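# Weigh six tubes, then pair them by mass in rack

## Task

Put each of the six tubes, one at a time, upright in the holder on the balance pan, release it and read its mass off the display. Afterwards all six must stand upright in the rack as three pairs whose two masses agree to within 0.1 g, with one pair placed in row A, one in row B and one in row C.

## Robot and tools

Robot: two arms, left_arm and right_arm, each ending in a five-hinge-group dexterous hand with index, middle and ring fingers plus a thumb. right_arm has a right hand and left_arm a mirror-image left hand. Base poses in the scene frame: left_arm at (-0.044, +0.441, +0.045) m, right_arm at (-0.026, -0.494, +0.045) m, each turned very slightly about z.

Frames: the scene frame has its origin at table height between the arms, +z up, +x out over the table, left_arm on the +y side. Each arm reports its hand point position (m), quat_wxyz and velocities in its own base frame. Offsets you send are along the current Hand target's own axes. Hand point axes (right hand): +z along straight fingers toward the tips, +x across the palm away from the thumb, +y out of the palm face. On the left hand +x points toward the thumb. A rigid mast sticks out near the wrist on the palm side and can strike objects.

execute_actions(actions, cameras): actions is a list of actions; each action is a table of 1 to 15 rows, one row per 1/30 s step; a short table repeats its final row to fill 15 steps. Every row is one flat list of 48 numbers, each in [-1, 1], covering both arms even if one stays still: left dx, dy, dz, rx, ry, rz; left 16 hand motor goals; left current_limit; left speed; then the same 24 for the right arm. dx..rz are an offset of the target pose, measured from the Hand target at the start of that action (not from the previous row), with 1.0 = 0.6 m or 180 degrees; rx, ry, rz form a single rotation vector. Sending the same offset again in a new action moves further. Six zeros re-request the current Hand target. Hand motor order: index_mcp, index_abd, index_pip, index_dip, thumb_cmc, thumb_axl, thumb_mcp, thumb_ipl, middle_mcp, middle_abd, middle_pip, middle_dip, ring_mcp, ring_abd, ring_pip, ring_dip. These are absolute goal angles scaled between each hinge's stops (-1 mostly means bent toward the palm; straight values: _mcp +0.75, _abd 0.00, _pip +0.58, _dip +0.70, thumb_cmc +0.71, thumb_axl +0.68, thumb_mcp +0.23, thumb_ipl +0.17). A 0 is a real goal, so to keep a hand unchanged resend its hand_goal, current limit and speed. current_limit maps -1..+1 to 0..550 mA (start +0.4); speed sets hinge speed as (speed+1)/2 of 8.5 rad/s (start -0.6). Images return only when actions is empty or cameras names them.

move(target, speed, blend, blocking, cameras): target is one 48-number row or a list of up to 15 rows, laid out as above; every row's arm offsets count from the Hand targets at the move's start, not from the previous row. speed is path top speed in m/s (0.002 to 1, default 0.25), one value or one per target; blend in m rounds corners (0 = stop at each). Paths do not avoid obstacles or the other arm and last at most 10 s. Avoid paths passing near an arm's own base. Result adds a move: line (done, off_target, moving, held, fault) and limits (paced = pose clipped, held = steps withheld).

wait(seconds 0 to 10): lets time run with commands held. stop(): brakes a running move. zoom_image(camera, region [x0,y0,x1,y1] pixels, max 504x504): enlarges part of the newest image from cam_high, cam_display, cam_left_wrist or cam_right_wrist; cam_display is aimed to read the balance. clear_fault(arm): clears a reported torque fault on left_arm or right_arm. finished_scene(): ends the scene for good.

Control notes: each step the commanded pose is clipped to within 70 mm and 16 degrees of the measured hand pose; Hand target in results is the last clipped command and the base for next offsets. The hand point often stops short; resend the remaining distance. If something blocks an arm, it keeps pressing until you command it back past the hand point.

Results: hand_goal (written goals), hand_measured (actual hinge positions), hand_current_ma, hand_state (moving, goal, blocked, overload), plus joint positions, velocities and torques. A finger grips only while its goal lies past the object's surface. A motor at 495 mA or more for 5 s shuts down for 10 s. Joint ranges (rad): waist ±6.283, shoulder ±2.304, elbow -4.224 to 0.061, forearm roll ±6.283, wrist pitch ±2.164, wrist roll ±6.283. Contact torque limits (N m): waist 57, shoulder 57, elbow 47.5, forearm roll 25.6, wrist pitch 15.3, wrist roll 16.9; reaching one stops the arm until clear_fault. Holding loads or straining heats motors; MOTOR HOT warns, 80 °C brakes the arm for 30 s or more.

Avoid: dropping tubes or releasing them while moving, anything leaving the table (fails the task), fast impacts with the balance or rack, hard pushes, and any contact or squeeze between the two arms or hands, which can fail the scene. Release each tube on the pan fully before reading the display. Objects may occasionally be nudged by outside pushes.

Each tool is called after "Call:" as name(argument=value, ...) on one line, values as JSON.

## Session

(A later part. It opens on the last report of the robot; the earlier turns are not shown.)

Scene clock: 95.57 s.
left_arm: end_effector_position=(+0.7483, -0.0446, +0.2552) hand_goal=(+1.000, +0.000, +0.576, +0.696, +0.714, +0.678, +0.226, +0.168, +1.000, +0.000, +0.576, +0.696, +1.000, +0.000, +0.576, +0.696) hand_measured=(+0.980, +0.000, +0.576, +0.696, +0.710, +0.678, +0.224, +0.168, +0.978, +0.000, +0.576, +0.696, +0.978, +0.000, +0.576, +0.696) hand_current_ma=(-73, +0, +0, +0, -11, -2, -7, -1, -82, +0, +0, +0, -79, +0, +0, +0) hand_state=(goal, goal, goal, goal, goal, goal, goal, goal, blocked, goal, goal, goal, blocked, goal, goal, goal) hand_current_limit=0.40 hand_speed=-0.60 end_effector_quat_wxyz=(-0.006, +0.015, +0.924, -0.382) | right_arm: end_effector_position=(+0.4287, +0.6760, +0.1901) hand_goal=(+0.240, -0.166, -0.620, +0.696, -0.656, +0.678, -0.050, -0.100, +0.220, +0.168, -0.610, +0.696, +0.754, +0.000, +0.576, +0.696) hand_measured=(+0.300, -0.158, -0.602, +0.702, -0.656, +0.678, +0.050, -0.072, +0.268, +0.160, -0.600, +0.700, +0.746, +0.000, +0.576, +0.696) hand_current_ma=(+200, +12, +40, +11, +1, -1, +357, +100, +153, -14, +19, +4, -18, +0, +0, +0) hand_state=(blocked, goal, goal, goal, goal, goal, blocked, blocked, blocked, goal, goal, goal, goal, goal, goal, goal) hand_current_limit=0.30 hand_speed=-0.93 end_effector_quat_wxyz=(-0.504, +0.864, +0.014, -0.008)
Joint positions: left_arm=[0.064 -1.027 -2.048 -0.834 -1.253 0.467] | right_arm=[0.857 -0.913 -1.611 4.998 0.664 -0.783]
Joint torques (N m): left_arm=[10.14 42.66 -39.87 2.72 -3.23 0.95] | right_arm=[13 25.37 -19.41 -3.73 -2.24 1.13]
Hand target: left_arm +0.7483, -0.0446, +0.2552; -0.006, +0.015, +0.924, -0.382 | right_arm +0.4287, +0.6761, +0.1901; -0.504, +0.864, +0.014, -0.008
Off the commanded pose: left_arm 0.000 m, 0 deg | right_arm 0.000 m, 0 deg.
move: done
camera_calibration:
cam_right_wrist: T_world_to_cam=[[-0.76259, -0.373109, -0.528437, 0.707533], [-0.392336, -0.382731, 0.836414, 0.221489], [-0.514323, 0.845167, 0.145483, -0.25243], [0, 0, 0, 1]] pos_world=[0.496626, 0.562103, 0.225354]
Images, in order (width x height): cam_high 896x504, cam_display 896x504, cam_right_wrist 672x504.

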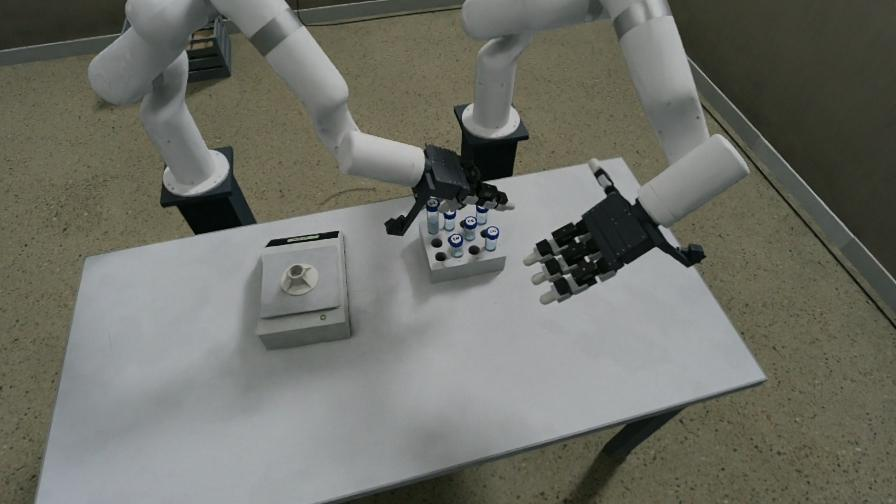

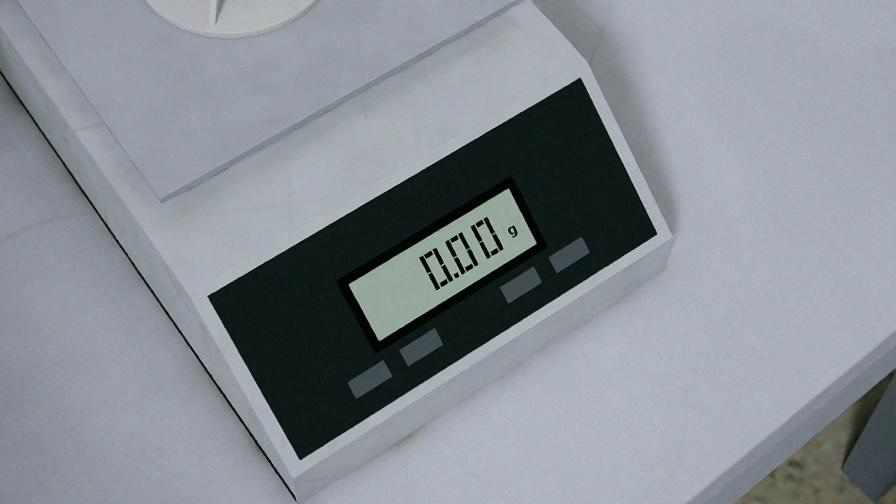

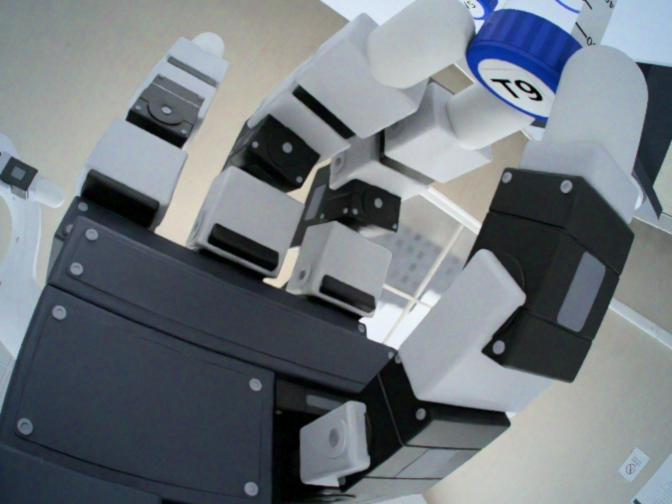

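Call:
move(target=[0,0,0,0,0,0,1,0,0.576,0.696,0.714,0.678,0.226,0.168,1,0,0.576,0.696,1,0,0.576,0.696,0.4,-0.6, -0.005,0.0442,0.0403,0,0,0,0.24,-0.167,-0.62,0.696,-0.657,0.678,-0.05,-0.1,0.22,0.167,-0.61,0.696,0.754,0,0.576,0.696,0.3,-0.93], speed=0.08, cameras=["cam_high"])

Call:
zoom_image(camera="cam_high", region=[400, 190, 500, 290])

Scene clock: 98.43 s.
left_arm: end_effector_position=(+0.7483, -0.0446, +0.2552) hand_goal=(+1.000, +0.000, +0.576, +0.696, +0.714, +0.678, +0.226, +0.168, +1.000, +0.000, +0.576, +0.696, +1.000, +0.000, +0.576, +0.696) hand_measured=(+0.980, +0.000, +0.576, +0.696, +0.710, +0.678, +0.224, +0.168, +0.978, +0.000, +0.576, +0.696, +0.978, +0.000, +0.576, +0.696) hand_current_ma=(-73, +0, +0, +0, -11, -2, -7, -1, -82, +0, +0, +0, -79, +0, +0, +0) hand_state=(goal, goal, goal, goal, goal, goal, goal, goal, blocked, goal, goal, goal, blocked, goal, goal, goal) hand_current_limit=0.40 hand_speed=-0.60 end_effector_quat_wxyz=(-0.006, +0.015, +0.924, -0.382) | right_arm: end_effector_position=(+0.4254, +0.6839, +0.1552) hand_goal=(+0.240, -0.166, -0.620, +0.696, -0.656, +0.678, -0.050, -0.100, +0.220, +0.168, -0.610, +0.696, +0.754, +0.000, +0.576, +0.696) hand_measured=(+0.300, -0.158, -0.602, +0.702, -0.656, +0.678, +0.050, -0.072, +0.268, +0.160, -0.600, +0.700, +0.746, +0.000, +0.576, +0.696) hand_current_ma=(+200, +12, +40, +11, +1, -1, +357, +100, +153, -14, +19, +4, -18, +0, +0, +0) hand_state=(blocked, goal, goal, goal, goal, goal, blocked, blocked, blocked, goal, goal, goal, goal, goal, goal, goal) hand_current_limit=0.30 hand_speed=-0.93 end_effector_quat_wxyz=(-0.504, +0.864, +0.014, -0.008)
Joint positions: left_arm=[0.064 -1.027 -2.048 -0.834 -1.253 0.467] | right_arm=[0.868 -0.973 -1.629 5.059 0.67 -0.85]
Joint torques (N m): left_arm=[8.54 42.27 -39.85 2.66 -3.13 0.84] | right_arm=[11.92 28.83 -20.03 5.55 4.64 -1.4]
Hand target: left_arm +0.7483, -0.0446, +0.2552; -0.006, +0.015, +0.924, -0.382 | right_arm +0.4254, +0.6840, +0.1551; -0.504, +0.864, +0.014, -0.008
Off the commanded pose: left_arm 0.000 m, 0 deg | right_arm 0.000 m, 0 deg.
move: done
Images, in order (width x height): cam_high 896x504.

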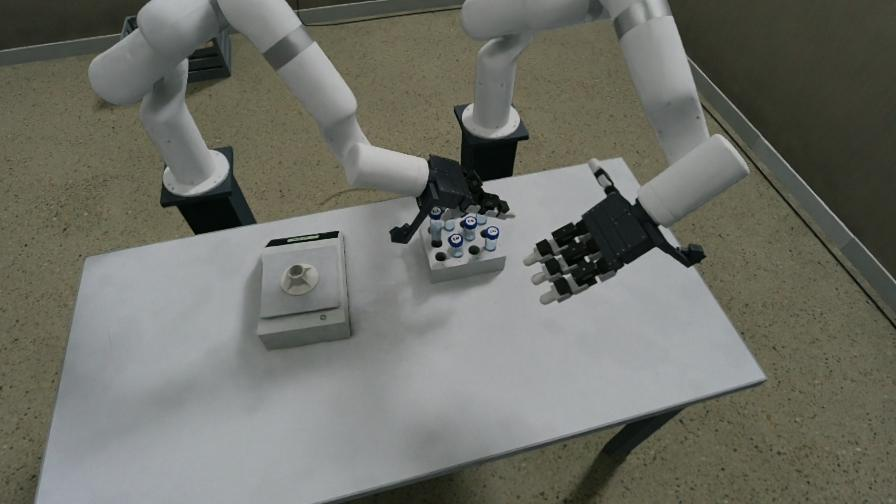

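Scaled by 5.040.

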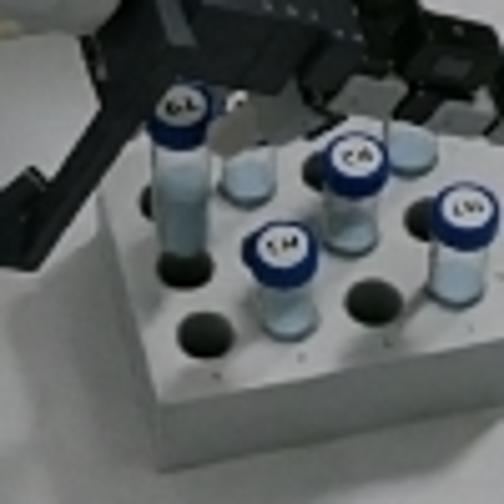

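Call:
move(target=[0,0,0,0,0,0,1,0,0.576,0.696,0.714,0.678,0.226,0.168,1,0,0.576,0.696,1,0,0.576,0.696,0.4,-0.6, 0.0067,0.0311,0.0195,0,0,0,0.24,-0.167,-0.62,0.696,-0.657,0.678,-0.05,-0.1,0.22,0.167,-0.61,0.696,0.754,0,0.576,0.696,0.3,-0.93], speed=0.05, cameras=["cam_high"])

Call:
zoom_image(camera="cam_high", region=[400, 190, 500, 290])

Scene clock: 102.87 s.
left_arm: end_effector_position=(+0.7483, -0.0446, +0.2552) hand_goal=(+1.000, +0.000, +0.576, +0.696, +0.714, +0.678, +0.226, +0.168, +1.000, +0.000, +0.576, +0.696, +1.000, +0.000, +0.576, +0.696) hand_measured=(+0.980, +0.000, +0.576, +0.696, +0.710, +0.678, +0.224, +0.168, +0.978, +0.000, +0.576, +0.696, +0.978, +0.000, +0.576, +0.696) hand_current_ma=(-73, +0, +0, +0, -11, -2, -7, -1, -82, +0, +0, +0, -79, +0, +0, +0) hand_state=(goal, goal, goal, goal, goal, goal, goal, goal, blocked, goal, goal, goal, blocked, goal, goal, goal) hand_current_limit=0.40 hand_speed=-0.60 end_effector_quat_wxyz=(-0.006, +0.015, +0.924, -0.382) | right_arm: end_effector_position=(+0.4294, +0.6851, +0.1332) hand_goal=(+0.240, -0.166, -0.620, +0.696, -0.656, +0.678, -0.050, -0.100, +0.220, +0.168, -0.610, +0.696, +0.754, +0.000, +0.576, +0.696) hand_measured=(+0.300, -0.158, -0.602, +0.702, -0.656, +0.678, +0.050, -0.072, +0.268, +0.160, -0.600, +0.700, +0.746, +0.000, +0.576, +0.696) hand_current_ma=(+200, +12, +40, +11, +1, -1, +357, +100, +153, -14, +19, +4, -18, +0, +0, +0) hand_state=(blocked, goal, goal, goal, goal, goal, blocked, blocked, blocked, goal, goal, goal, goal, goal, goal, goal) hand_current_limit=0.30 hand_speed=-0.93 end_effector_quat_wxyz=(-0.504, +0.864, +0.014, -0.008)
Joint positions: left_arm=[0.064 -1.027 -2.048 -0.834 -1.253 0.467] | right_arm=[0.865 -1.015 -1.649 5.082 0.68 -0.882]
Joint torques (N m): left_arm=[9.65 43.19 -40.12 3.02 -2.91 0.87] | right_arm=[-11.54 28.75 -19.34 5.06 4.73 -1.26]
Hand target: left_arm +0.7483, -0.0446, +0.2552; -0.006, +0.015, +0.924, -0.382 | right_arm +0.4294, +0.6851, +0.1331; -0.504, +0.864, +0.014, -0.008
Off the commanded pose: left_arm 0.000 m, 0 deg | right_arm 0.000 m, 0 deg.
move: done
Images, in order (width x height): cam_high 896x504.

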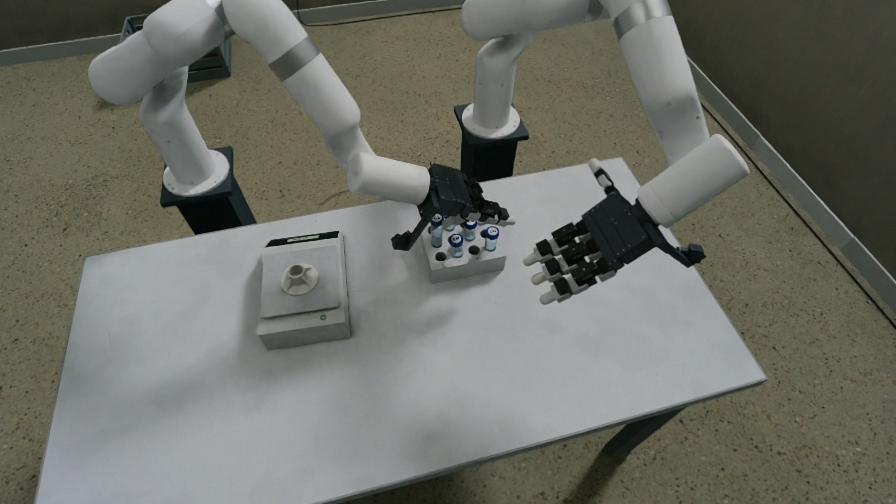

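Scaled by 5.040.

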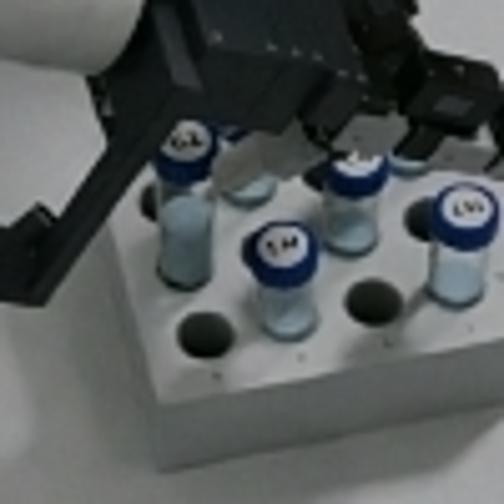

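Call:
move(target=[0,0,0,0,0,0,1,0,0.576,0.696,0.714,0.678,0.226,0.168,1,0,0.576,0.696,1,0,0.576,0.696,0.4,-0.6, 0,0.029,0.0164,0,0,0,0.24,-0.167,-0.62,0.696,-0.657,0.678,-0.05,-0.1,0.22,0.167,-0.61,0.696,0.754,0,0.576,0.696,0.3,-0.93], speed=0.04, cameras=["cam_high","cam_right_wrist"])

Call:
zoom_image(camera="cam_high", region=[400, 190, 500, 290])

Scene clock: 104.07 s.
left_arm: end_effector_position=(+0.7483, -0.0446, +0.2552) hand_goal=(+1.000, +0.000, +0.576, +0.696, +0.714, +0.678, +0.226, +0.168, +1.000, +0.000, +0.576, +0.696, +1.000, +0.000, +0.576, +0.696) hand_measured=(+0.980, +0.000, +0.576, +0.696, +0.710, +0.678, +0.224, +0.168, +0.978, +0.000, +0.576, +0.696, +0.978, +0.000, +0.576, +0.696) hand_current_ma=(-73, +0, +0, +0, -11, -2, -7, -1, -82, +0, +0, +0, -79, +0, +0, +0) hand_state=(goal, goal, goal, goal, goal, goal, goal, goal, blocked, goal, goal, goal, blocked, goal, goal, goal) hand_current_limit=0.40 hand_speed=-0.60 end_effector_quat_wxyz=(-0.006, +0.015, +0.924, -0.382) | right_arm: end_effector_position=(+0.4294, +0.6851, +0.1132) hand_goal=(+0.240, -0.166, -0.620, +0.696, -0.656, +0.678, -0.050, -0.100, +0.220, +0.168, -0.610, +0.696, +0.754, +0.000, +0.576, +0.696) hand_measured=(+0.300, -0.156, -0.602, +0.702, -0.656, +0.678, +0.050, -0.072, +0.266, +0.158, -0.594, +0.702, +0.746, +0.000, +0.576, +0.696) hand_current_ma=(+200, +14, +40, +11, +1, -1, +358, +100, +144, -17, +32, +10, -18, +0, +0, +0) hand_state=(blocked, goal, goal, goal, goal, goal, blocked, blocked, blocked, goal, goal, goal, goal, goal, goal, goal) hand_current_limit=0.30 hand_speed=-0.93 end_effector_quat_wxyz=(-0.504, +0.864, +0.014, -0.008)
Joint positions: left_arm=[0.064 -1.027 -2.048 -0.834 -1.253 0.467] | right_arm=[0.865 -1.047 -1.657 5.11 0.689 -0.919]
Joint torques (N m): left_arm=[9.07 42.24 -39.92 3.22 -2.9 0.98] | right_arm=[-8.59 28.43 -19.33 5.51 4.64 -1.09]
Hand target: left_arm +0.7483, -0.0446, +0.2552; -0.006, +0.015, +0.924, -0.382 | right_arm +0.4294, +0.6851, +0.1131; -0.504, +0.864, +0.014, -0.008
Off the commanded pose: left_arm 0.000 m, 0 deg | right_arm 0.000 m, 0 deg.
move: done
camera_calibration:
cam_right_wrist: T_world_to_cam=[[-0.762551, -0.373174, -0.528449, 0.670807], [-0.392317, -0.382764, 0.836408, 0.289539], [-0.514397, 0.845123, 0.145475, -0.248426], [0, 0, 0, 1]] pos_world=[0.497326, 0.571103, 0.148454]
Images, in order (width x height): cam_high 896x504, cam_right_wrist 672x504.

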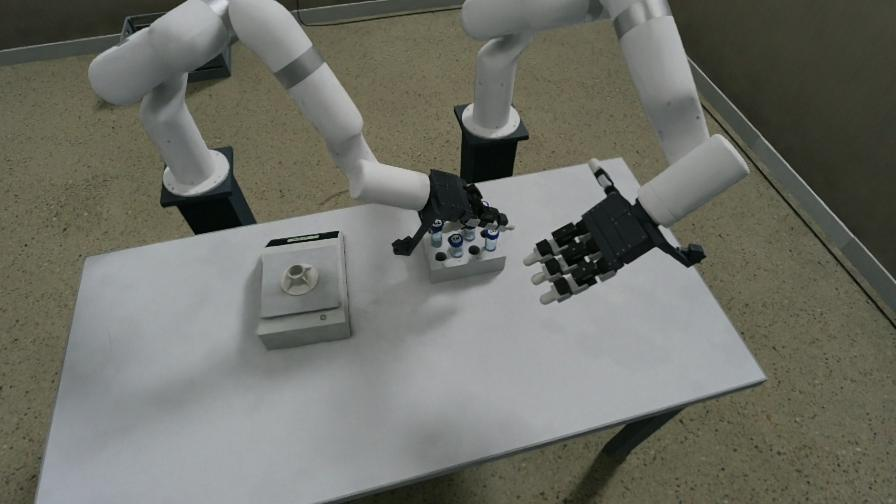

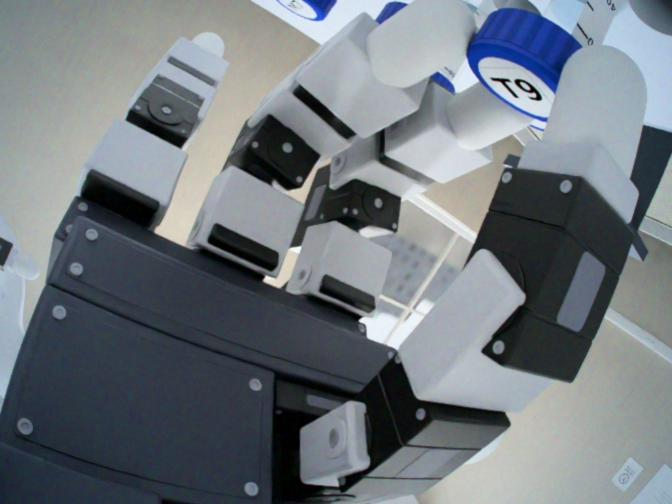

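Scaled by 5.040.

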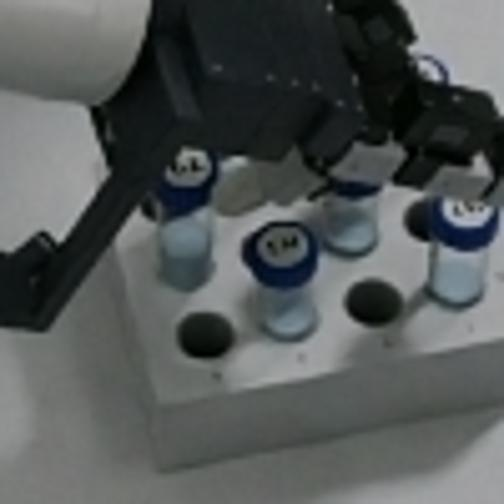

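Call:
move(target=[0,0,0,0,0,0,1,0,0.576,0.696,0.714,0.678,0.226,0.168,1,0,0.576,0.696,1,0,0.576,0.696,0.4,-0.6, 0,0.0232,0.0131,0,0,0,0.24,-0.167,-0.62,0.696,-0.657,0.678,-0.05,-0.1,0.22,0.167,-0.61,0.696,0.754,0,0.576,0.696,0.3,-0.93], speed=0.04, cameras=["cam_high","cam_right_wrist"])

Call:
zoom_image(camera="cam_high", region=[400, 190, 500, 290])

Scene clock: 105.20 s.
left_arm: end_effector_position=(+0.7483, -0.0446, +0.2552) hand_goal=(+1.000, +0.000, +0.576, +0.696, +0.714, +0.678, +0.226, +0.168, +1.000, +0.000, +0.576, +0.696, +1.000, +0.000, +0.576, +0.696) hand_measured=(+0.980, +0.000, +0.576, +0.696, +0.710, +0.678, +0.224, +0.168, +0.978, +0.000, +0.576, +0.696, +0.978, +0.000, +0.576, +0.696) hand_current_ma=(-73, +0, +0, +0, -11, -2, -7, -1, -82, +0, +0, +0, -79, +0, +0, +0) hand_state=(goal, goal, goal, goal, goal, goal, goal, goal, blocked, goal, goal, goal, blocked, goal, goal, goal) hand_current_limit=0.40 hand_speed=-0.60 end_effector_quat_wxyz=(-0.006, +0.015, +0.924, -0.382) | right_arm: end_effector_position=(+0.4294, +0.6851, +0.0972) hand_goal=(+0.240, -0.166, -0.620, +0.696, -0.656, +0.678, -0.050, -0.100, +0.220, +0.168, -0.610, +0.696, +0.754, +0.000, +0.576, +0.696) hand_measured=(+0.300, -0.156, -0.602, +0.702, -0.656, +0.678, +0.050, -0.072, +0.266, +0.158, -0.594, +0.702, +0.746, +0.000, +0.576, +0.696) hand_current_ma=(+200, +15, +40, +11, +1, -1, +357, +100, +141, -17, +35, +11, -18, +0, +0, +0) hand_state=(blocked, goal, goal, goal, goal, goal, blocked, blocked, blocked, goal, goal, goal, goal, goal, goal, goal) hand_current_limit=0.30 hand_speed=-0.93 end_effector_quat_wxyz=(-0.504, +0.864, +0.014, -0.008)
Joint positions: left_arm=[0.064 -1.027 -2.048 -0.834 -1.253 0.467] | right_arm=[0.865 -1.074 -1.664 5.131 0.696 -0.946]
Joint torques (N m): left_arm=[9.04 42.75 -40.11 2.63 -2.86 0.76] | right_arm=[-4.88 28.05 -18.31 5.67 4.63 -1.35]
Hand target: left_arm +0.7483, -0.0446, +0.2552; -0.006, +0.015, +0.924, -0.382 | right_arm +0.4294, +0.6851, +0.0971; -0.504, +0.864, +0.014, -0.008
Off the commanded pose: left_arm 0.000 m, 0 deg | right_arm 0.000 m, 0 deg.
move: done
camera_calibration:
cam_right_wrist: T_world_to_cam=[[-0.762551, -0.373174, -0.528449, 0.662352], [-0.392317, -0.382764, 0.836408, 0.302921], [-0.514397, 0.845123, 0.145475, -0.246099], [0, 0, 0, 1]] pos_world=[0.497326, 0.571103, 0.132454]
Images, in order (width x height): cam_high 896x504, cam_right_wrist 672x504.

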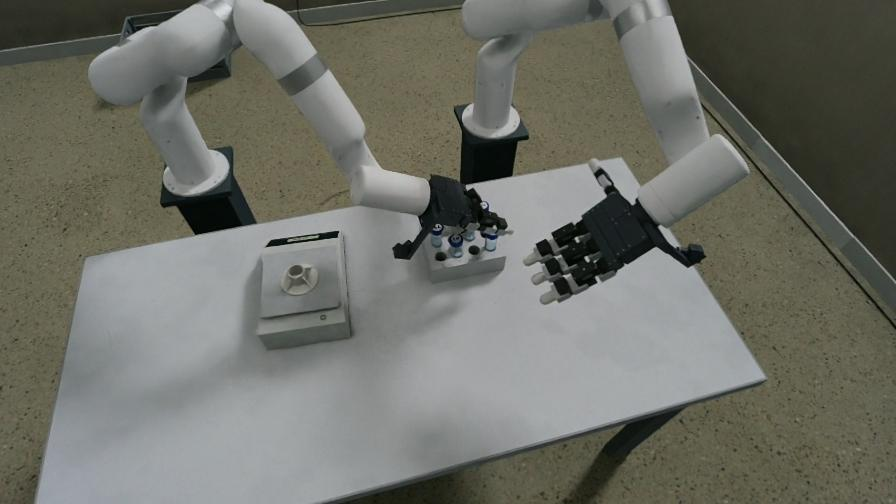

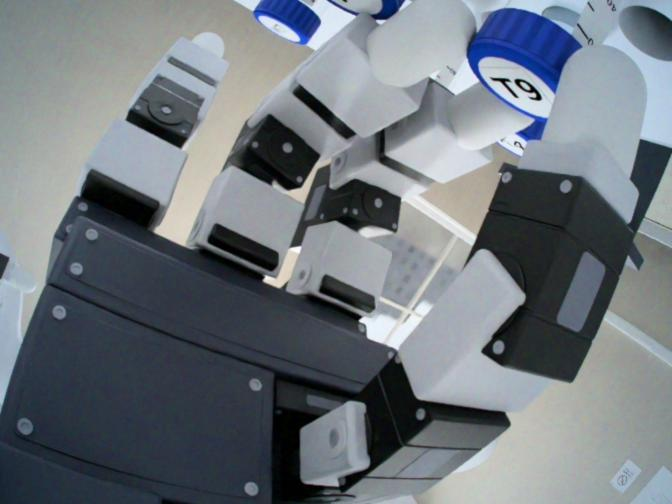

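Scaled by 5.040.

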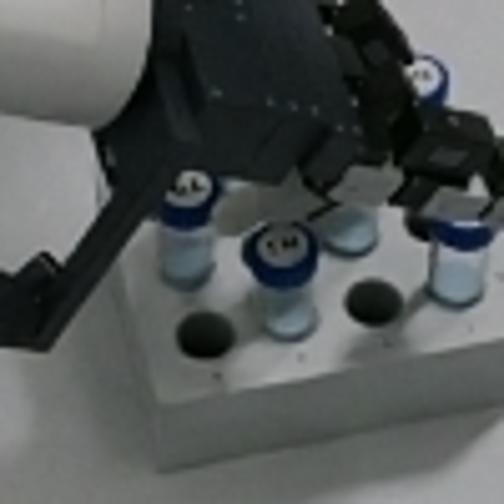

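Call:
execute_actions(actions=[[[0,0,0,0,0,0,1,0,0.576,0.696,0.714,0.678,0.226,0.168,1,0,0.576,0.696,1,0,0.576,0.696,0.4,-0.6, 0,0,0,0,0,0,0.33,-0.167,-0.62,0.696,-0.657,0.678,0.05,-0.081,0.30,0.167,-0.62,0.696,0.754,0,0.576,0.696,0.3,-0.93]],[[0,0,0,0,0,0,1,0,0.576,0.696,0.714,0.678,0.226,0.168,1,0,0.576,0.696,1,0,0.576,0.696,0.4,-0.6, 0,0,0,0,0,0,0.40,-0.167,-0.67,0.696,-0.657,0.678,0.12,-0.081,0.39,0.167,-0.67,0.696,0.754,0,0.576,0.696,0.3,-0.93]],[[0,0,0,0,0,0,1,0,0.576,0.696,0.714,0.678,0.226,0.168,1,0,0.576,0.696,1,0,0.576,0.696,0.4,-0.6, 0,0,0,0,0,0,0.438,-0.167,-0.686,0.696,-0.657,0.678,0.15,-0.081,0.438,0.167,-0.686,0.696,0.754,0,0.576,0.696,0.3,-0.93]]], cameras=["cam_high","cam_right_wrist"])

Call:
zoom_image(camera="cam_high", region=[400, 190, 500, 290])

Scene clock: 107.70 s.
left_arm: end_effector_position=(+0.7483, -0.0446, +0.2552) hand_goal=(+1.000, +0.000, +0.576, +0.696, +0.714, +0.678, +0.226, +0.168, +1.000, +0.000, +0.576, +0.696, +1.000, +0.000, +0.576, +0.696) hand_measured=(+0.980, +0.000, +0.576, +0.696, +0.710, +0.678, +0.224, +0.168, +0.978, +0.000, +0.576, +0.696, +0.978, +0.000, +0.576, +0.696) hand_current_ma=(-73, +0, +0, +0, -11, -2, -7, -1, -82, +0, +0, +0, -79, +0, +0, +0) hand_state=(goal, goal, goal, goal, goal, goal, goal, goal, blocked, goal, goal, goal, blocked, goal, goal, goal) hand_current_limit=0.40 hand_speed=-0.60 end_effector_quat_wxyz=(-0.006, +0.015, +0.924, -0.382) | right_arm: end_effector_position=(+0.4294, +0.6851, +0.0971) hand_goal=(+0.438, -0.166, -0.686, +0.696, -0.656, +0.678, +0.150, -0.080, +0.438, +0.168, -0.686, +0.696, +0.754, +0.000, +0.576, +0.696) hand_measured=(+0.428, -0.162, -0.680, +0.700, -0.656, +0.678, +0.144, -0.078, +0.416, +0.166, -0.686, +0.696, +0.746, +0.000, +0.576, +0.696) hand_current_ma=(-19, +5, +12, +4, +1, -1, -12, +4, -56, -3, -1, +1, -18, +0, +0, +0) hand_state=(goal, goal, goal, goal, goal, goal, goal, goal, blocked, goal, goal, goal, goal, goal, goal, goal) hand_current_limit=0.30 hand_speed=-0.93 end_effector_quat_wxyz=(-0.504, +0.864, +0.014, -0.008)
Joint positions: left_arm=[0.064 -1.027 -2.048 -0.834 -1.253 0.467] | right_arm=[0.865 -1.074 -1.664 5.131 0.696 -0.946]
Joint torques (N m): left_arm=[9.3 42.44 -40.05 2.56 -2.82 0.93] | right_arm=[9.16 29.59 -17.74 5.17 4.55 -1.01]
Hand target: left_arm +0.7483, -0.0446, +0.2552; -0.006, +0.015, +0.924, -0.382 | right_arm +0.4294, +0.6851, +0.0971; -0.504, +0.864, +0.014, -0.008
Off the commanded pose: left_arm 0.000 m, 0 deg | right_arm 0.000 m, 0 deg.
Step readings (end_effector_position of left_arm | right_arm):
0: (+0.7483, -0.0446, +0.2552) | (+0.4294, +0.6851, +0.0971)
1: (+0.7483, -0.0446, +0.2552) | (+0.4294, +0.6851, +0.0971)
2: (+0.7483, -0.0446, +0.2552) | (+0.4294, +0.6851, +0.0971)
4: (+0.7483, -0.0446, +0.2552) | (+0.4294, +0.6851, +0.0971)
8: (+0.7483, -0.0446, +0.2552) | (+0.4294, +0.6851, +0.0971)
15: (+0.7483, -0.0446, +0.2552) | (+0.4294, +0.6851, +0.0971)
16: (+0.7483, -0.0446, +0.2552) | (+0.4294, +0.6851, +0.0971)
17: (+0.7483, -0.0446, +0.2552) | (+0.4294, +0.6851, +0.0971)
19: (+0.7483, -0.0446, +0.2552) | (+0.4294, +0.6851, +0.0971)
23: (+0.7483, -0.0446, +0.2552) | (+0.4294, +0.6851, +0.0971)
30: (+0.7483, -0.0446, +0.2552) | (+0.4294, +0.6851, +0.0971)
31: (+0.7483, -0.0446, +0.2552) | (+0.4294, +0.6851, +0.0971)
32: (+0.7483, -0.0446, +0.2552) | (+0.4294, +0.6851, +0.0971)
34: (+0.7483, -0.0446, +0.2552) | (+0.4294, +0.6851, +0.0971)
38: (+0.7483, -0.0446, +0.2552) | (+0.4294, +0.6851, +0.0971)
45: (+0.7483, -0.0446, +0.2552) | (+0.4294, +0.6851, +0.0971)
camera_calibration:
cam_right_wrist: T_world_to_cam=[[-0.762551, -0.373174, -0.528449, 0.662352], [-0.392317, -0.382764, 0.836408, 0.302921], [-0.514397, 0.845123, 0.145475, -0.246099], [0, 0, 0, 1]] pos_world=[0.497326, 0.571103, 0.132454]
Images, in order (width x height): cam_high 896x504, cam_right_wrist 672x504.

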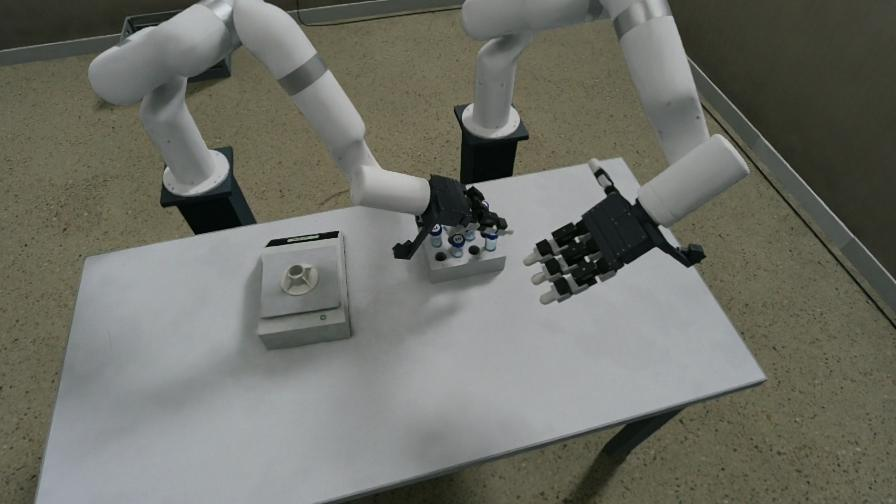

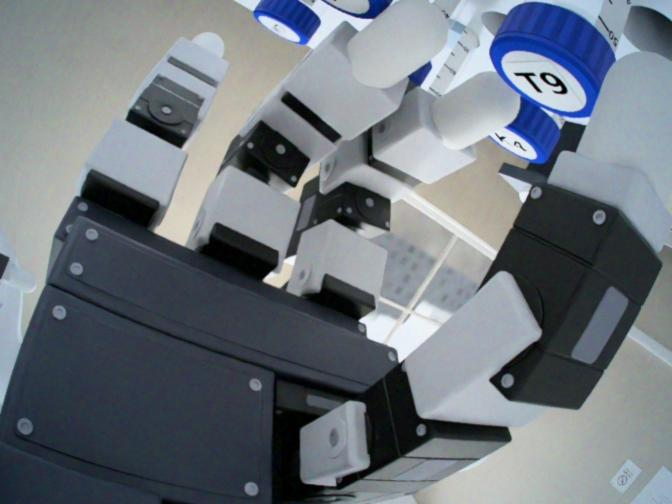

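Scaled by 5.040.

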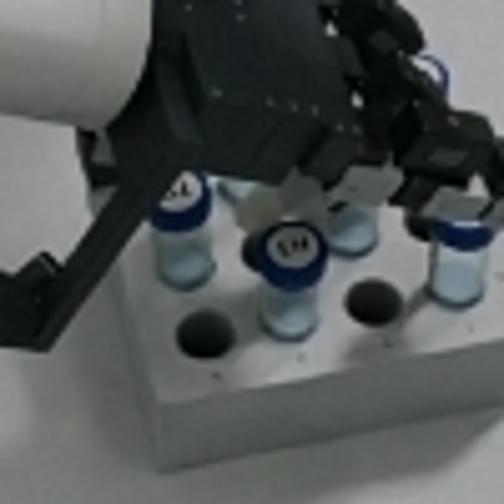

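Call:
zoom_image(camera="cam_right_wrist", region=[420, 0, 672, 200])

Scaled by 2.000 from the camera's 672x504 image, which has a finer 960x720 frame.

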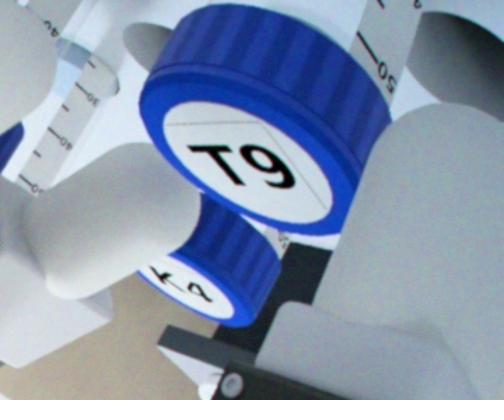

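Call:
move(target=[[0,0,0,0,0,0,1,0,0.576,0.696,0.714,0.678,0.226,0.168,1,0,0.576,0.696,1,0,0.576,0.696,0.4,-0.6, 0,-0.0609,-0.0345,0,0,0,0.40,-0.167,-0.67,0.696,-0.657,0.678,0.135,-0.081,0.40,0.167,-0.67,0.696,0.95,0,0.576,0.696,0.3,-0.8],[0,0,0,0,0,0,1,0,0.576,0.696,0.714,0.678,0.226,0.168,1,0,0.576,0.696,1,0,0.576,0.696,0.4,-0.6, -0.001,-0.1307,0.0888,0,0,0,0.40,-0.167,-0.67,0.696,-0.657,0.678,0.135,-0.081,0.40,0.167,-0.67,0.696,0.95,0,0.576,0.696,0.3,-0.8]], speed=[0.08,0.15], blend=0.01, cameras=["cam_high","cam_right_wrist"])

Call:
zoom_image(camera="cam_right_wrist", region=[420, 0, 672, 200])

Call:
zoom_image(camera="cam_high", region=[400, 170, 520, 290])

Scene clock: 114.47 s.
left_arm: end_effector_position=(+0.7483, -0.0446, +0.2552) hand_goal=(+1.000, +0.000, +0.576, +0.696, +0.714, +0.678, +0.226, +0.168, +1.000, +0.000, +0.576, +0.696, +1.000, +0.000, +0.576, +0.696) hand_measured=(+0.980, +0.000, +0.576, +0.696, +0.710, +0.678, +0.224, +0.168, +0.978, +0.000, +0.576, +0.696, +0.978, +0.000, +0.576, +0.696) hand_current_ma=(-73, +0, +0, +0, -11, -2, -7, -1, -82, +0, +0, +0, -79, +0, +0, +0) hand_state=(goal, goal, goal, goal, goal, goal, goal, goal, blocked, goal, goal, goal, blocked, goal, goal, goal) hand_current_limit=0.40 hand_speed=-0.60 end_effector_quat_wxyz=(-0.006, +0.015, +0.924, -0.382) | right_arm: end_effector_position=(+0.4261, +0.7700, +0.1392) hand_goal=(+0.400, -0.166, -0.670, +0.696, -0.656, +0.678, +0.136, -0.080, +0.400, +0.168, -0.670, +0.696, +0.950, +0.000, +0.576, +0.696) hand_measured=(+0.398, -0.162, -0.670, +0.700, -0.656, +0.678, +0.136, -0.078, +0.398, +0.166, -0.670, +0.696, +0.926, +0.000, +0.576, +0.696) hand_current_ma=(-2, +4, -1, +4, +1, -1, +1, +4, -3, -3, -1, +1, -62, +0, +0, +0) hand_state=(goal, goal, goal, goal, goal, goal, goal, goal, goal, goal, goal, goal, blocked, goal, goal, goal) hand_current_limit=0.30 hand_speed=-0.80 end_effector_quat_wxyz=(-0.504, +0.864, +0.014, -0.008)
Joint positions: left_arm=[0.064 -1.027 -2.048 -0.834 -1.253 0.467] | right_arm=[0.94 -1.178 -1.972 4.95 0.584 -0.649]
Joint torques (N m): left_arm=[8.42 42.6 -40.1 2.45 -2.63 0.88] | right_arm=[12.84 32.58 -20.83 -3.47 -2.42 1.01]
Hand target: left_arm +0.7483, -0.0446, +0.2552; -0.006, +0.015, +0.924, -0.382 | right_arm +0.4261, +0.7700, +0.1392; -0.504, +0.864, +0.014, -0.008
Off the commanded pose: left_arm 0.000 m, 0 deg | right_arm 0.000 m, 0 deg.
move: done
camera_calibration:
cam_right_wrist: T_world_to_cam=[[-0.762551, -0.373174, -0.528449, 0.713637], [-0.392317, -0.382764, 0.836408, 0.298955], [-0.514397, 0.845123, 0.145475, -0.325709], [0, 0, 0, 1]] pos_world=[0.493926, 0.656003, 0.174454]
Images, in order (width x height): cam_high 896x504, cam_right_wrist 672x504.

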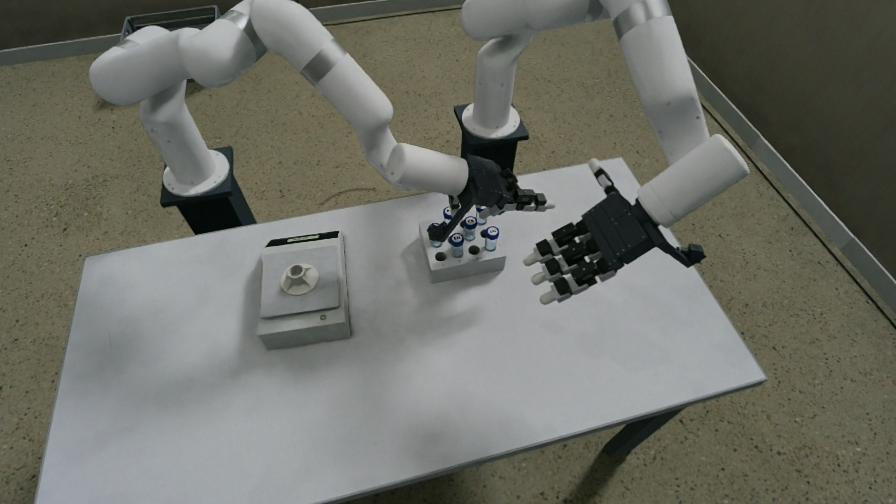

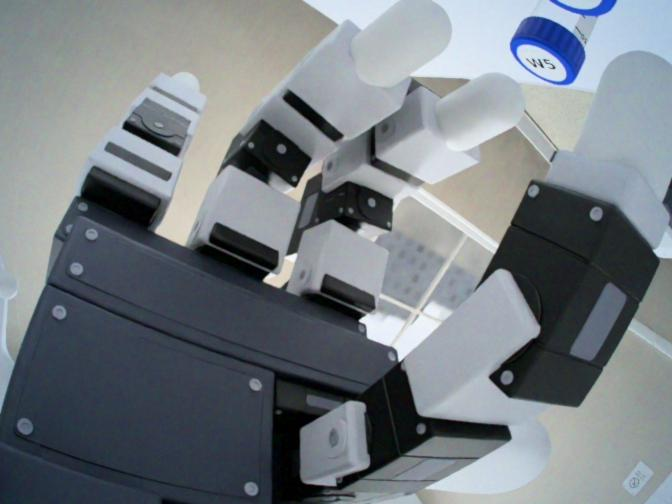

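Scaled by 2.000 from the camera's 672x504 image, which has a finer 960x720 frame.

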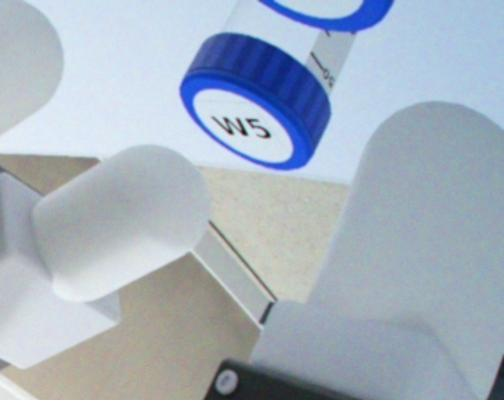

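Scaled by 4.200.

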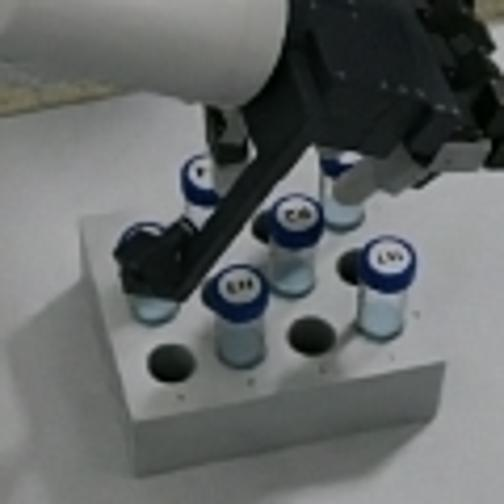

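Call:
move(target=[0,0,0,0,0,0,1,0,0.576,0.696,0.714,0.678,0.226,0.168,1,0,0.576,0.696,1,0,0.576,0.696,0.4,-0.6, 0,0.0711,0.0402,0,0,0,0.40,-0.167,-0.67,0.696,-0.657,0.678,0.135,-0.081,0.40,0.167,-0.67,0.696,0.95,0,0.576,0.696,0.3,-0.8], speed=0.06, cameras=["cam_high","cam_right_wrist"])

Call:
zoom_image(camera="cam_right_wrist", region=[420, 0, 672, 200])

Call:
zoom_image(camera="cam_high", region=[400, 170, 520, 290])

Scene clock: 117.77 s.
left_arm: end_effector_position=(+0.7483, -0.0446, +0.2552) hand_goal=(+1.000, +0.000, +0.576, +0.696, +0.714, +0.678, +0.226, +0.168, +1.000, +0.000, +0.576, +0.696, +1.000, +0.000, +0.576, +0.696) hand_measured=(+0.980, +0.000, +0.576, +0.696, +0.710, +0.678, +0.224, +0.168, +0.978, +0.000, +0.576, +0.696, +0.978, +0.000, +0.576, +0.696) hand_current_ma=(-73, +0, +0, +0, -11, -2, -7, -1, -82, +0, +0, +0, -79, +0, +0, +0) hand_state=(goal, goal, goal, goal, goal, goal, goal, goal, blocked, goal, goal, goal, blocked, goal, goal, goal) hand_current_limit=0.40 hand_speed=-0.60 end_effector_quat_wxyz=(-0.006, +0.015, +0.924, -0.382) | right_arm: end_effector_position=(+0.4260, +0.7701, +0.0905) hand_goal=(+0.400, -0.166, -0.670, +0.696, -0.656, +0.678, +0.136, -0.080, +0.400, +0.168, -0.670, +0.696, +0.950, +0.000, +0.576, +0.696) hand_measured=(+0.396, -0.162, -0.724, +0.688, -0.656, +0.678, +0.136, -0.078, +0.396, +0.162, -0.732, +0.684, +0.926, +0.000, +0.576, +0.696) hand_current_ma=(-7, +5, -164, -15, +1, -1, +1, +4, -5, -7, -196, -23, -62, +0, +0, +0) hand_state=(goal, goal, blocked, goal, goal, goal, goal, goal, goal, goal, blocked, goal, blocked, goal, goal, goal) hand_current_limit=0.30 hand_speed=-0.80 end_effector_quat_wxyz=(-0.504, +0.864, +0.014, -0.009)
Joint positions: left_arm=[0.064 -1.027 -2.048 -0.834 -1.253 0.467] | right_arm=[0.94 -1.255 -1.997 5.024 0.599 -0.738]
Joint torques (N m): left_arm=[8.89 42.35 -39.76 2.61 -2.62 0.68] | right_arm=[11.89 17.13 -9.56 3.14 0.03 -1.61]
Hand target: left_arm +0.7483, -0.0446, +0.2552; -0.006, +0.015, +0.924, -0.382 | right_arm +0.4260, +0.7700, +0.0902; -0.504, +0.864, +0.014, -0.008
Off the commanded pose: left_arm 0.000 m, 0 deg | right_arm 0.000 m, 0 deg.
move: done
camera_calibration:
cam_right_wrist: T_world_to_cam=[[-0.762468, -0.37301, -0.528684, 0.687804], [-0.392309, -0.383252, 0.836189, 0.340192], [-0.514526, 0.844974, 0.145882, -0.318669], [0, 0, 0, 1]] pos_world=[0.493925, 0.656204, 0.125655]
Images, in order (width x height): cam_high 896x504, cam_right_wrist 672x504.

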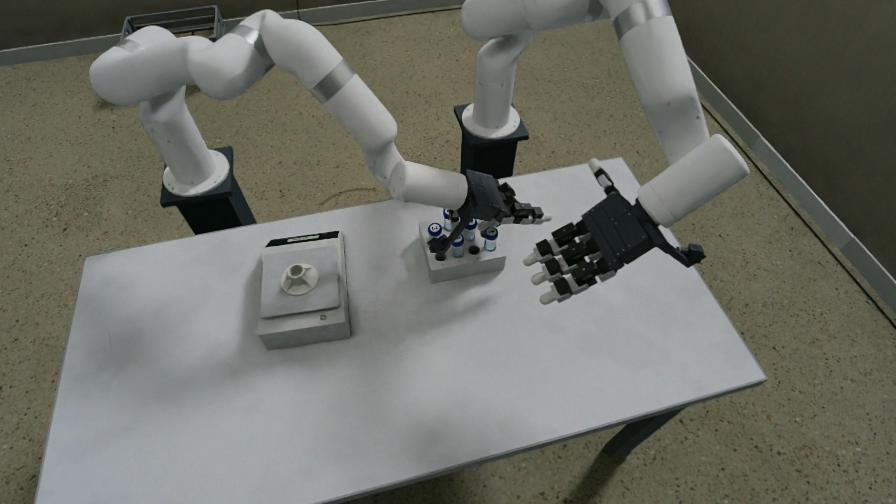

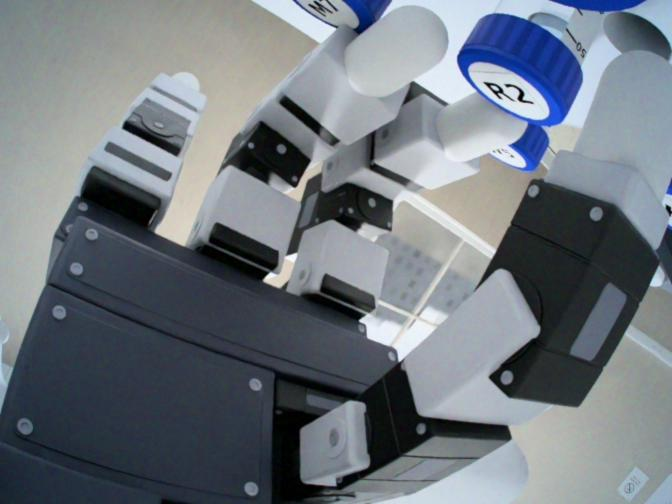

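Scaled by 2.000 from the camera's 672x504 image, which has a finer 960x720 frame.

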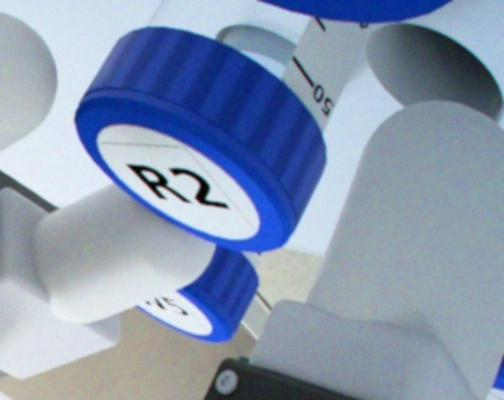

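Scaled by 4.200.

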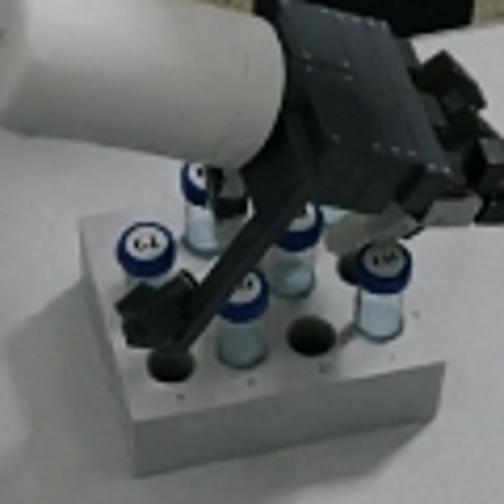

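Call:
move(target=[[0,0,0,0,0,0,1,0,0.576,0.696,0.714,0.678,0.226,0.168,1,0,0.576,0.696,1,0,0.576,0.696,0.4,-0.6, 0,-0.0725,-0.041,0,0,0,0.40,-0.167,-0.67,0.696,-0.657,0.678,0.135,-0.081,0.40,0.167,-0.67,0.696,0.95,0,0.576,0.696,0.3,-0.8],[0,0,0,0,0,0,1,0,0.576,0.696,0.714,0.678,0.226,0.168,1,0,0.576,0.696,1,0,0.576,0.696,0.4,-0.6, 0.0375,-0.0725,-0.041,0,0,0,0.499,0,-0.72,0.696,-0.514,0.678,0.135,-0.081,0.95,0,0.576,0.696,0.95,0,0.576,0.696,0.4,-0.6]], speed=0.12, cameras=["cam_high","cam_right_wrist"])

Call:
zoom_image(camera="cam_high", region=[400, 170, 520, 290])

Scene clock: 123.80 s.
left_arm: end_effector_position=(+0.7483, -0.0446, +0.2552) hand_goal=(+1.000, +0.000, +0.576, +0.696, +0.714, +0.678, +0.226, +0.168, +1.000, +0.000, +0.576, +0.696, +1.000, +0.000, +0.576, +0.696) hand_measured=(+0.980, +0.000, +0.576, +0.696, +0.710, +0.678, +0.224, +0.168, +0.978, +0.000, +0.576, +0.696, +0.978, +0.000, +0.576, +0.696) hand_current_ma=(-73, +0, +0, +0, -11, -2, -7, -1, -82, +0, +0, +0, -79, +0, +0, +0) hand_state=(goal, goal, goal, goal, goal, goal, goal, goal, blocked, goal, goal, goal, blocked, goal, goal, goal) hand_current_limit=0.40 hand_speed=-0.60 end_effector_quat_wxyz=(-0.006, +0.015, +0.924, -0.382) | right_arm: end_effector_position=(+0.4486, +0.7707, +0.1401) hand_goal=(+0.500, +0.000, -0.720, +0.696, -0.514, +0.678, +0.136, -0.080, +0.950, +0.000, +0.576, +0.696, +0.950, +0.000, +0.576, +0.696) hand_measured=(+0.490, -0.004, -0.714, +0.694, -0.518, +0.678, +0.136, -0.078, +0.926, +0.004, +0.566, +0.694, +0.926, +0.000, +0.576, +0.696) hand_current_ma=(-20, -4, +11, -3, -5, -1, +1, +4, -60, +4, -17, -4, -60, +0, +0, +0) hand_state=(goal, goal, goal, goal, goal, goal, goal, goal, blocked, goal, goal, goal, blocked, goal, goal, goal) hand_current_limit=0.40 hand_speed=-0.60 end_effector_quat_wxyz=(-0.504, +0.864, +0.014, -0.009)
Joint positions: left_arm=[0.064 -1.027 -2.048 -0.834 -1.253 0.467] | right_arm=[0.917 -1.223 -2.059 4.868 0.592 -0.569]
Joint torques (N m): left_arm=[9.64 44.04 -39.56 2.41 -2.15 0.85] | right_arm=[-11.21 33.77 -20.48 -3.16 4 1.21]
Hand target: left_arm +0.7483, -0.0446, +0.2552; -0.006, +0.015, +0.924, -0.382 | right_arm +0.4486, +0.7707, +0.1401; -0.504, +0.864, +0.014, -0.008
Off the commanded pose: left_arm 0.000 m, 0 deg | right_arm 0.000 m, 0 deg.
move: done
camera_calibration:
cam_right_wrist: T_world_to_cam=[[-0.762551, -0.373174, -0.528449, 0.731568], [-0.392317, -0.382764, 0.836408, 0.307335], [-0.514397, 0.845123, 0.145475, -0.314942], [0, 0, 0, 1]] pos_world=[0.516426, 0.656803, 0.175354]
Images, in order (width x height): cam_high 896x504, cam_right_wrist 672x504.

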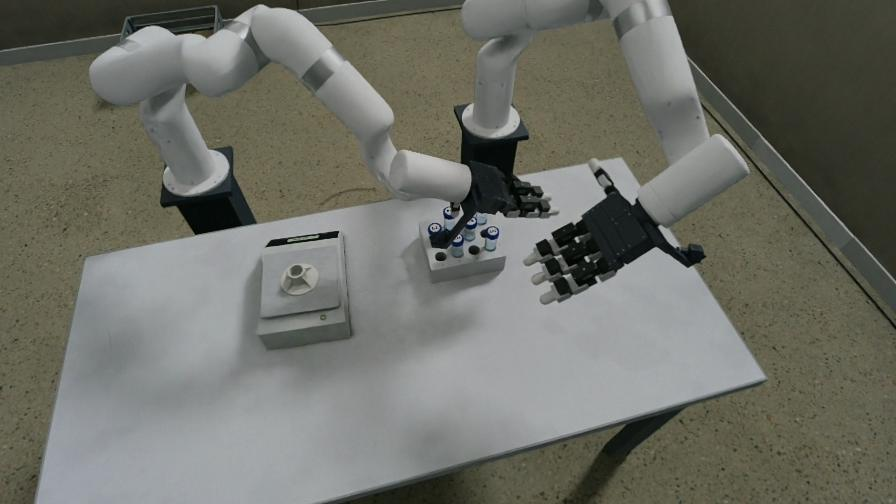

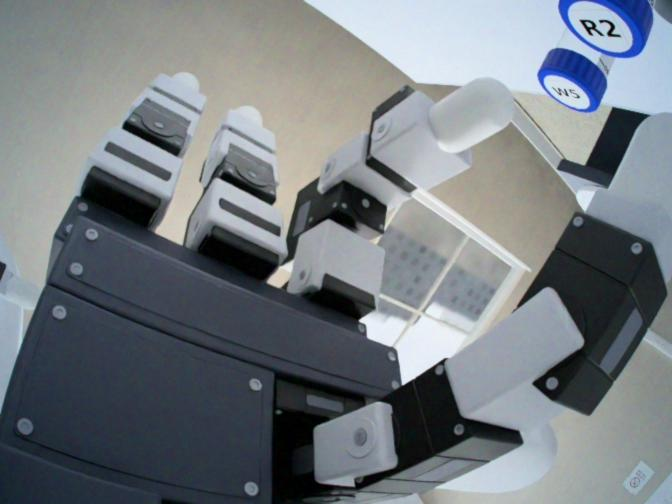

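Scaled by 4.200.

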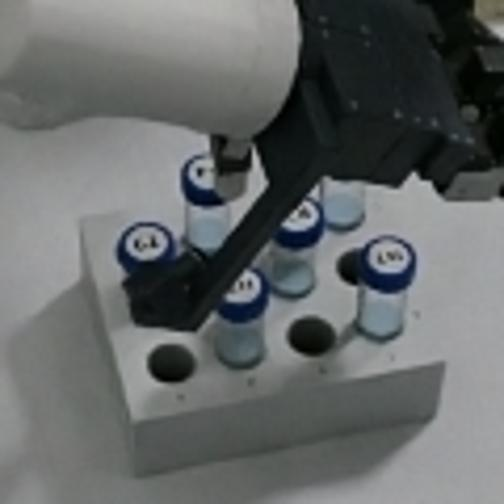

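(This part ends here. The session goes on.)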